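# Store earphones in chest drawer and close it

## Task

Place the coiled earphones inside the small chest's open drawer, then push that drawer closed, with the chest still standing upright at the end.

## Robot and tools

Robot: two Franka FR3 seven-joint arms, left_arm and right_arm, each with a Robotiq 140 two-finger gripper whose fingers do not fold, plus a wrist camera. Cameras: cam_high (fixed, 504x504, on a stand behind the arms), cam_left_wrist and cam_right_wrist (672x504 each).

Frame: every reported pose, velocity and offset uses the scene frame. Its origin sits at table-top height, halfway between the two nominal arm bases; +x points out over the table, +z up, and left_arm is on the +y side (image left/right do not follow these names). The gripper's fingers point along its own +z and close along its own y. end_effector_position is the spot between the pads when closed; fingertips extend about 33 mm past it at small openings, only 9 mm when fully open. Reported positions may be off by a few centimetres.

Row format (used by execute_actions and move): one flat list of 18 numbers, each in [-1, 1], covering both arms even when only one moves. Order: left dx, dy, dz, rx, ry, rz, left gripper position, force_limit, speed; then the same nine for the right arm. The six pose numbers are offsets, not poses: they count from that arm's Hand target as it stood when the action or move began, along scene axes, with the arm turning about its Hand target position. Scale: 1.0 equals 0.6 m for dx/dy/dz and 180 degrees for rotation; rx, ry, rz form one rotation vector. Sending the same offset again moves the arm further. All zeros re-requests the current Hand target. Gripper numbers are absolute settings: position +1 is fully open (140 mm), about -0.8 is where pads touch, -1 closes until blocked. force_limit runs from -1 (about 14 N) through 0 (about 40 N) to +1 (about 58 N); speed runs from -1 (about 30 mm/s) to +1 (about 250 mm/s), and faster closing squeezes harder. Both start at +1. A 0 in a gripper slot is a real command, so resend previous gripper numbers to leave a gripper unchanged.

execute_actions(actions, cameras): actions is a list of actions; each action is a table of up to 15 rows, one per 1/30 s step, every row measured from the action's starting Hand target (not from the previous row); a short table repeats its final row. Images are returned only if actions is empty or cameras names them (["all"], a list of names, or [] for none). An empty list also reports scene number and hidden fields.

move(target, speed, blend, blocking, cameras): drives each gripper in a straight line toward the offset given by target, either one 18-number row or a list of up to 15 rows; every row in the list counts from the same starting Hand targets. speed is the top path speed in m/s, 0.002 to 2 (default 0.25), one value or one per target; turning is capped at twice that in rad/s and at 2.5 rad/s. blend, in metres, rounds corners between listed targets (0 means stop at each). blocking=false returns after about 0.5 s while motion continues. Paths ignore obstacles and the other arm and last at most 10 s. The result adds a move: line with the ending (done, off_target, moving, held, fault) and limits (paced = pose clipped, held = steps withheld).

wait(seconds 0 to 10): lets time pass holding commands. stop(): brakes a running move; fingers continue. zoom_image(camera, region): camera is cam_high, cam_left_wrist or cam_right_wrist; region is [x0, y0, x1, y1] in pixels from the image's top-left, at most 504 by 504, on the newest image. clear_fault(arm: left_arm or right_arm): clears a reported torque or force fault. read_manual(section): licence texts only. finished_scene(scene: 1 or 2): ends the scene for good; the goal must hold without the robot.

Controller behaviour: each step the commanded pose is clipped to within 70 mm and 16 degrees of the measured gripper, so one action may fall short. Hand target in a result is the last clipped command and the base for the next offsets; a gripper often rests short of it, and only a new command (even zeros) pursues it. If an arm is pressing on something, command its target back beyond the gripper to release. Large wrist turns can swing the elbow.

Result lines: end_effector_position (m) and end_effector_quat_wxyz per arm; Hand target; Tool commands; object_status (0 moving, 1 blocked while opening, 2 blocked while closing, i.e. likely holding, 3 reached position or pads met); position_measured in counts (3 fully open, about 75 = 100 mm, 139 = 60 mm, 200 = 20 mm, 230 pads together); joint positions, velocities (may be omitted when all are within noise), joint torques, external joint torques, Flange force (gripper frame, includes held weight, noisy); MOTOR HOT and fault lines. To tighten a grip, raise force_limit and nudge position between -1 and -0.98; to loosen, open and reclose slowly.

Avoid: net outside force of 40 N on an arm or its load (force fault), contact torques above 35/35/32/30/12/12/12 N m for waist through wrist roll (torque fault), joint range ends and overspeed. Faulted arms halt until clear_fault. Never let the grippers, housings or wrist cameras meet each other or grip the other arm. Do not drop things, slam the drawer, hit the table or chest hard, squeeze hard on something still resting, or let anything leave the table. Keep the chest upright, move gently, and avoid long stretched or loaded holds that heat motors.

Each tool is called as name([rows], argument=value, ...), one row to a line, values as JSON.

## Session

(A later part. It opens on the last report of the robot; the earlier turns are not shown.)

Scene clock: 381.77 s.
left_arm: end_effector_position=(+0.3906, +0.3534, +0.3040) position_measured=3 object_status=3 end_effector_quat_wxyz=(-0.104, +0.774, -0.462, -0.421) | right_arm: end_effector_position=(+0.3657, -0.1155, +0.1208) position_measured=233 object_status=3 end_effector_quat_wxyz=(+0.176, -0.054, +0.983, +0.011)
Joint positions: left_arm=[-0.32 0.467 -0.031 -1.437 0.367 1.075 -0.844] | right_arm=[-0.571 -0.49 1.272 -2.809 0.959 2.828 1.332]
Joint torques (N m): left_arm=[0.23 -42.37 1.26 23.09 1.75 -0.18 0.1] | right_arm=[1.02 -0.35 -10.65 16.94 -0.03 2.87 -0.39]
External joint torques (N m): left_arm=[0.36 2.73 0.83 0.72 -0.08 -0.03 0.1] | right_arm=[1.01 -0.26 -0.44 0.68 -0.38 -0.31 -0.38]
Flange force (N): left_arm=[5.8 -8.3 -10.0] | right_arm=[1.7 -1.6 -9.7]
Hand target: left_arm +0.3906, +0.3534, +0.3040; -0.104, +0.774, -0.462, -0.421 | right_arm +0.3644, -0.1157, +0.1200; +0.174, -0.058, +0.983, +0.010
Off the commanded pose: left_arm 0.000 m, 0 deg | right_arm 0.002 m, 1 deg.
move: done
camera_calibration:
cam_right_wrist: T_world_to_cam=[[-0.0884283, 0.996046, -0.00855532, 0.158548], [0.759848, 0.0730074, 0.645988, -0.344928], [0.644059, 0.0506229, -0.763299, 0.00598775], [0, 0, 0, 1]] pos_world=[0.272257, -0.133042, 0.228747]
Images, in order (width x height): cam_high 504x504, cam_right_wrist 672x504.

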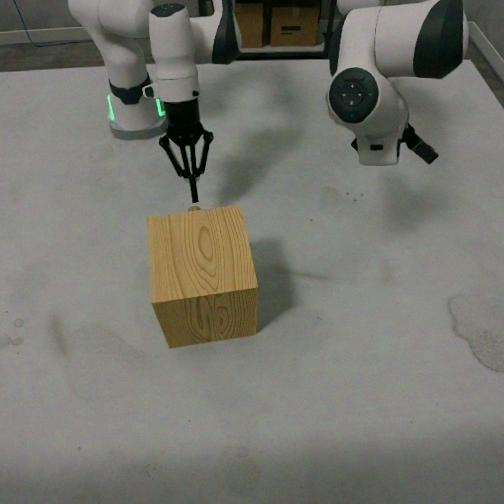

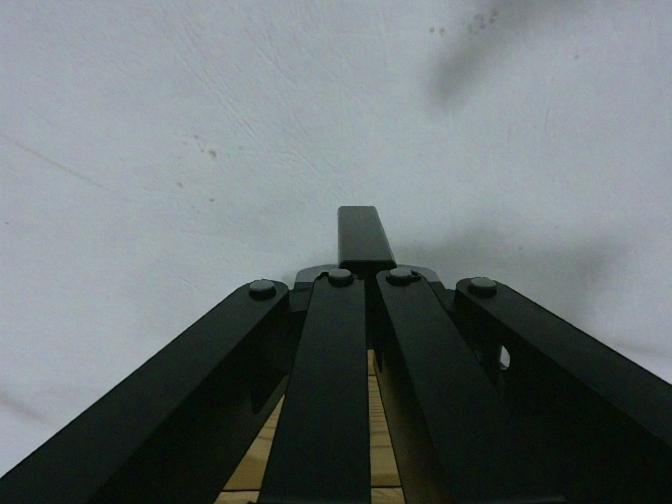

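move([
  [0,0,0,0,0,0,1,1,1,-0.16,-0.02,0.05,0,-0.08,0.0,-1,-1,0],
], speed=0.2, cameras=["cam_right_wrist"])

zoom_image(camera="cam_right_wrist", region=[168, 250, 560, 504])

Scene clock: 390.63 s.
left_arm: end_effector_position=(+0.3906, +0.3534, +0.3040) position_measured=3 object_status=3 end_effector_quat_wxyz=(-0.104, +0.774, -0.462, -0.421) | right_arm: end_effector_position=(+0.2699, -0.1258, +0.1505) position_measured=233 object_status=3 end_effector_quat_wxyz=(+0.251, -0.042, +0.966, -0.047)
Joint positions: left_arm=[-0.32 0.467 -0.031 -1.437 0.367 1.075 -0.844] | right_arm=[-0.128 -1.6 1.497 -3.031 1.412 2.042 1.521]
Joint velocities: left_arm=[within noise] | right_arm=[0 -0.002 -0.001 0 0 -0.005 -0.001]
Joint torques (N m): left_arm=[0.26 -42.37 1.27 23.11 1.74 -0.18 0.08] | right_arm=[0.24 9.89 -16.75 1.83 0.99 3.24 -0.39]
External joint torques (N m): left_arm=[-0.03 2.86 0.52 0.67 -0.13 -0.02 0.08] | right_arm=[0.21 -0.9 0.4 0.29 0.27 -0.18 -0.36]
Flange force (N): left_arm=[6.3 -7.9 -10.3] | right_arm=[0.3 0.0 1.2]
Hand target: left_arm +0.3906, +0.3534, +0.3040; -0.104, +0.774, -0.462, -0.421 | right_arm +0.2684, -0.1277, +0.1500; +0.296, -0.059, +0.953, +0.003
Off the commanded pose: left_arm 0.000 m, 0 deg | right_arm 0.002 m, 8 deg.
joint sent to its limit (right arm) — joint 4 (elbow), lower limit, where the elbow is as bent as it goes. The joint targets are off in orientation, not in position.
move: off_target (right_arm)
camera_calibration:
cam_right_wrist: T_world_to_cam=[[-0.0339148, 0.992146, -0.120397, 0.162266], [0.652295, 0.113245, 0.749458, -0.272104], [0.757206, -0.0531168, -0.651013, 0.0304469], [0, 0, 0, 1]] pos_world=[0.159941, -0.12856, 0.243288]
Images, in order (width x height): cam_right_wrist 672x504.

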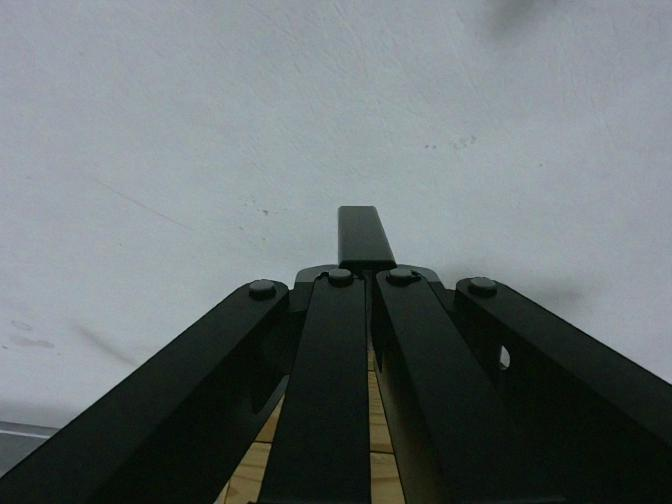

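Scaled by 1.286 from the camera's 672x504 image, which has a finer 960x720 frame.

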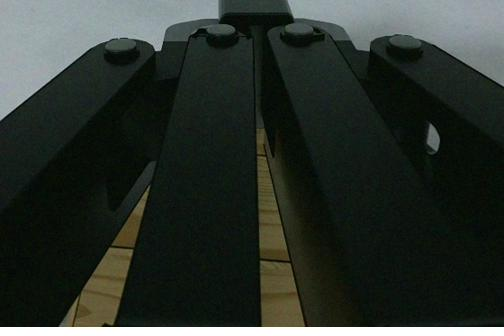

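finished_scene(scene=2)

The scene is finished: the task was done.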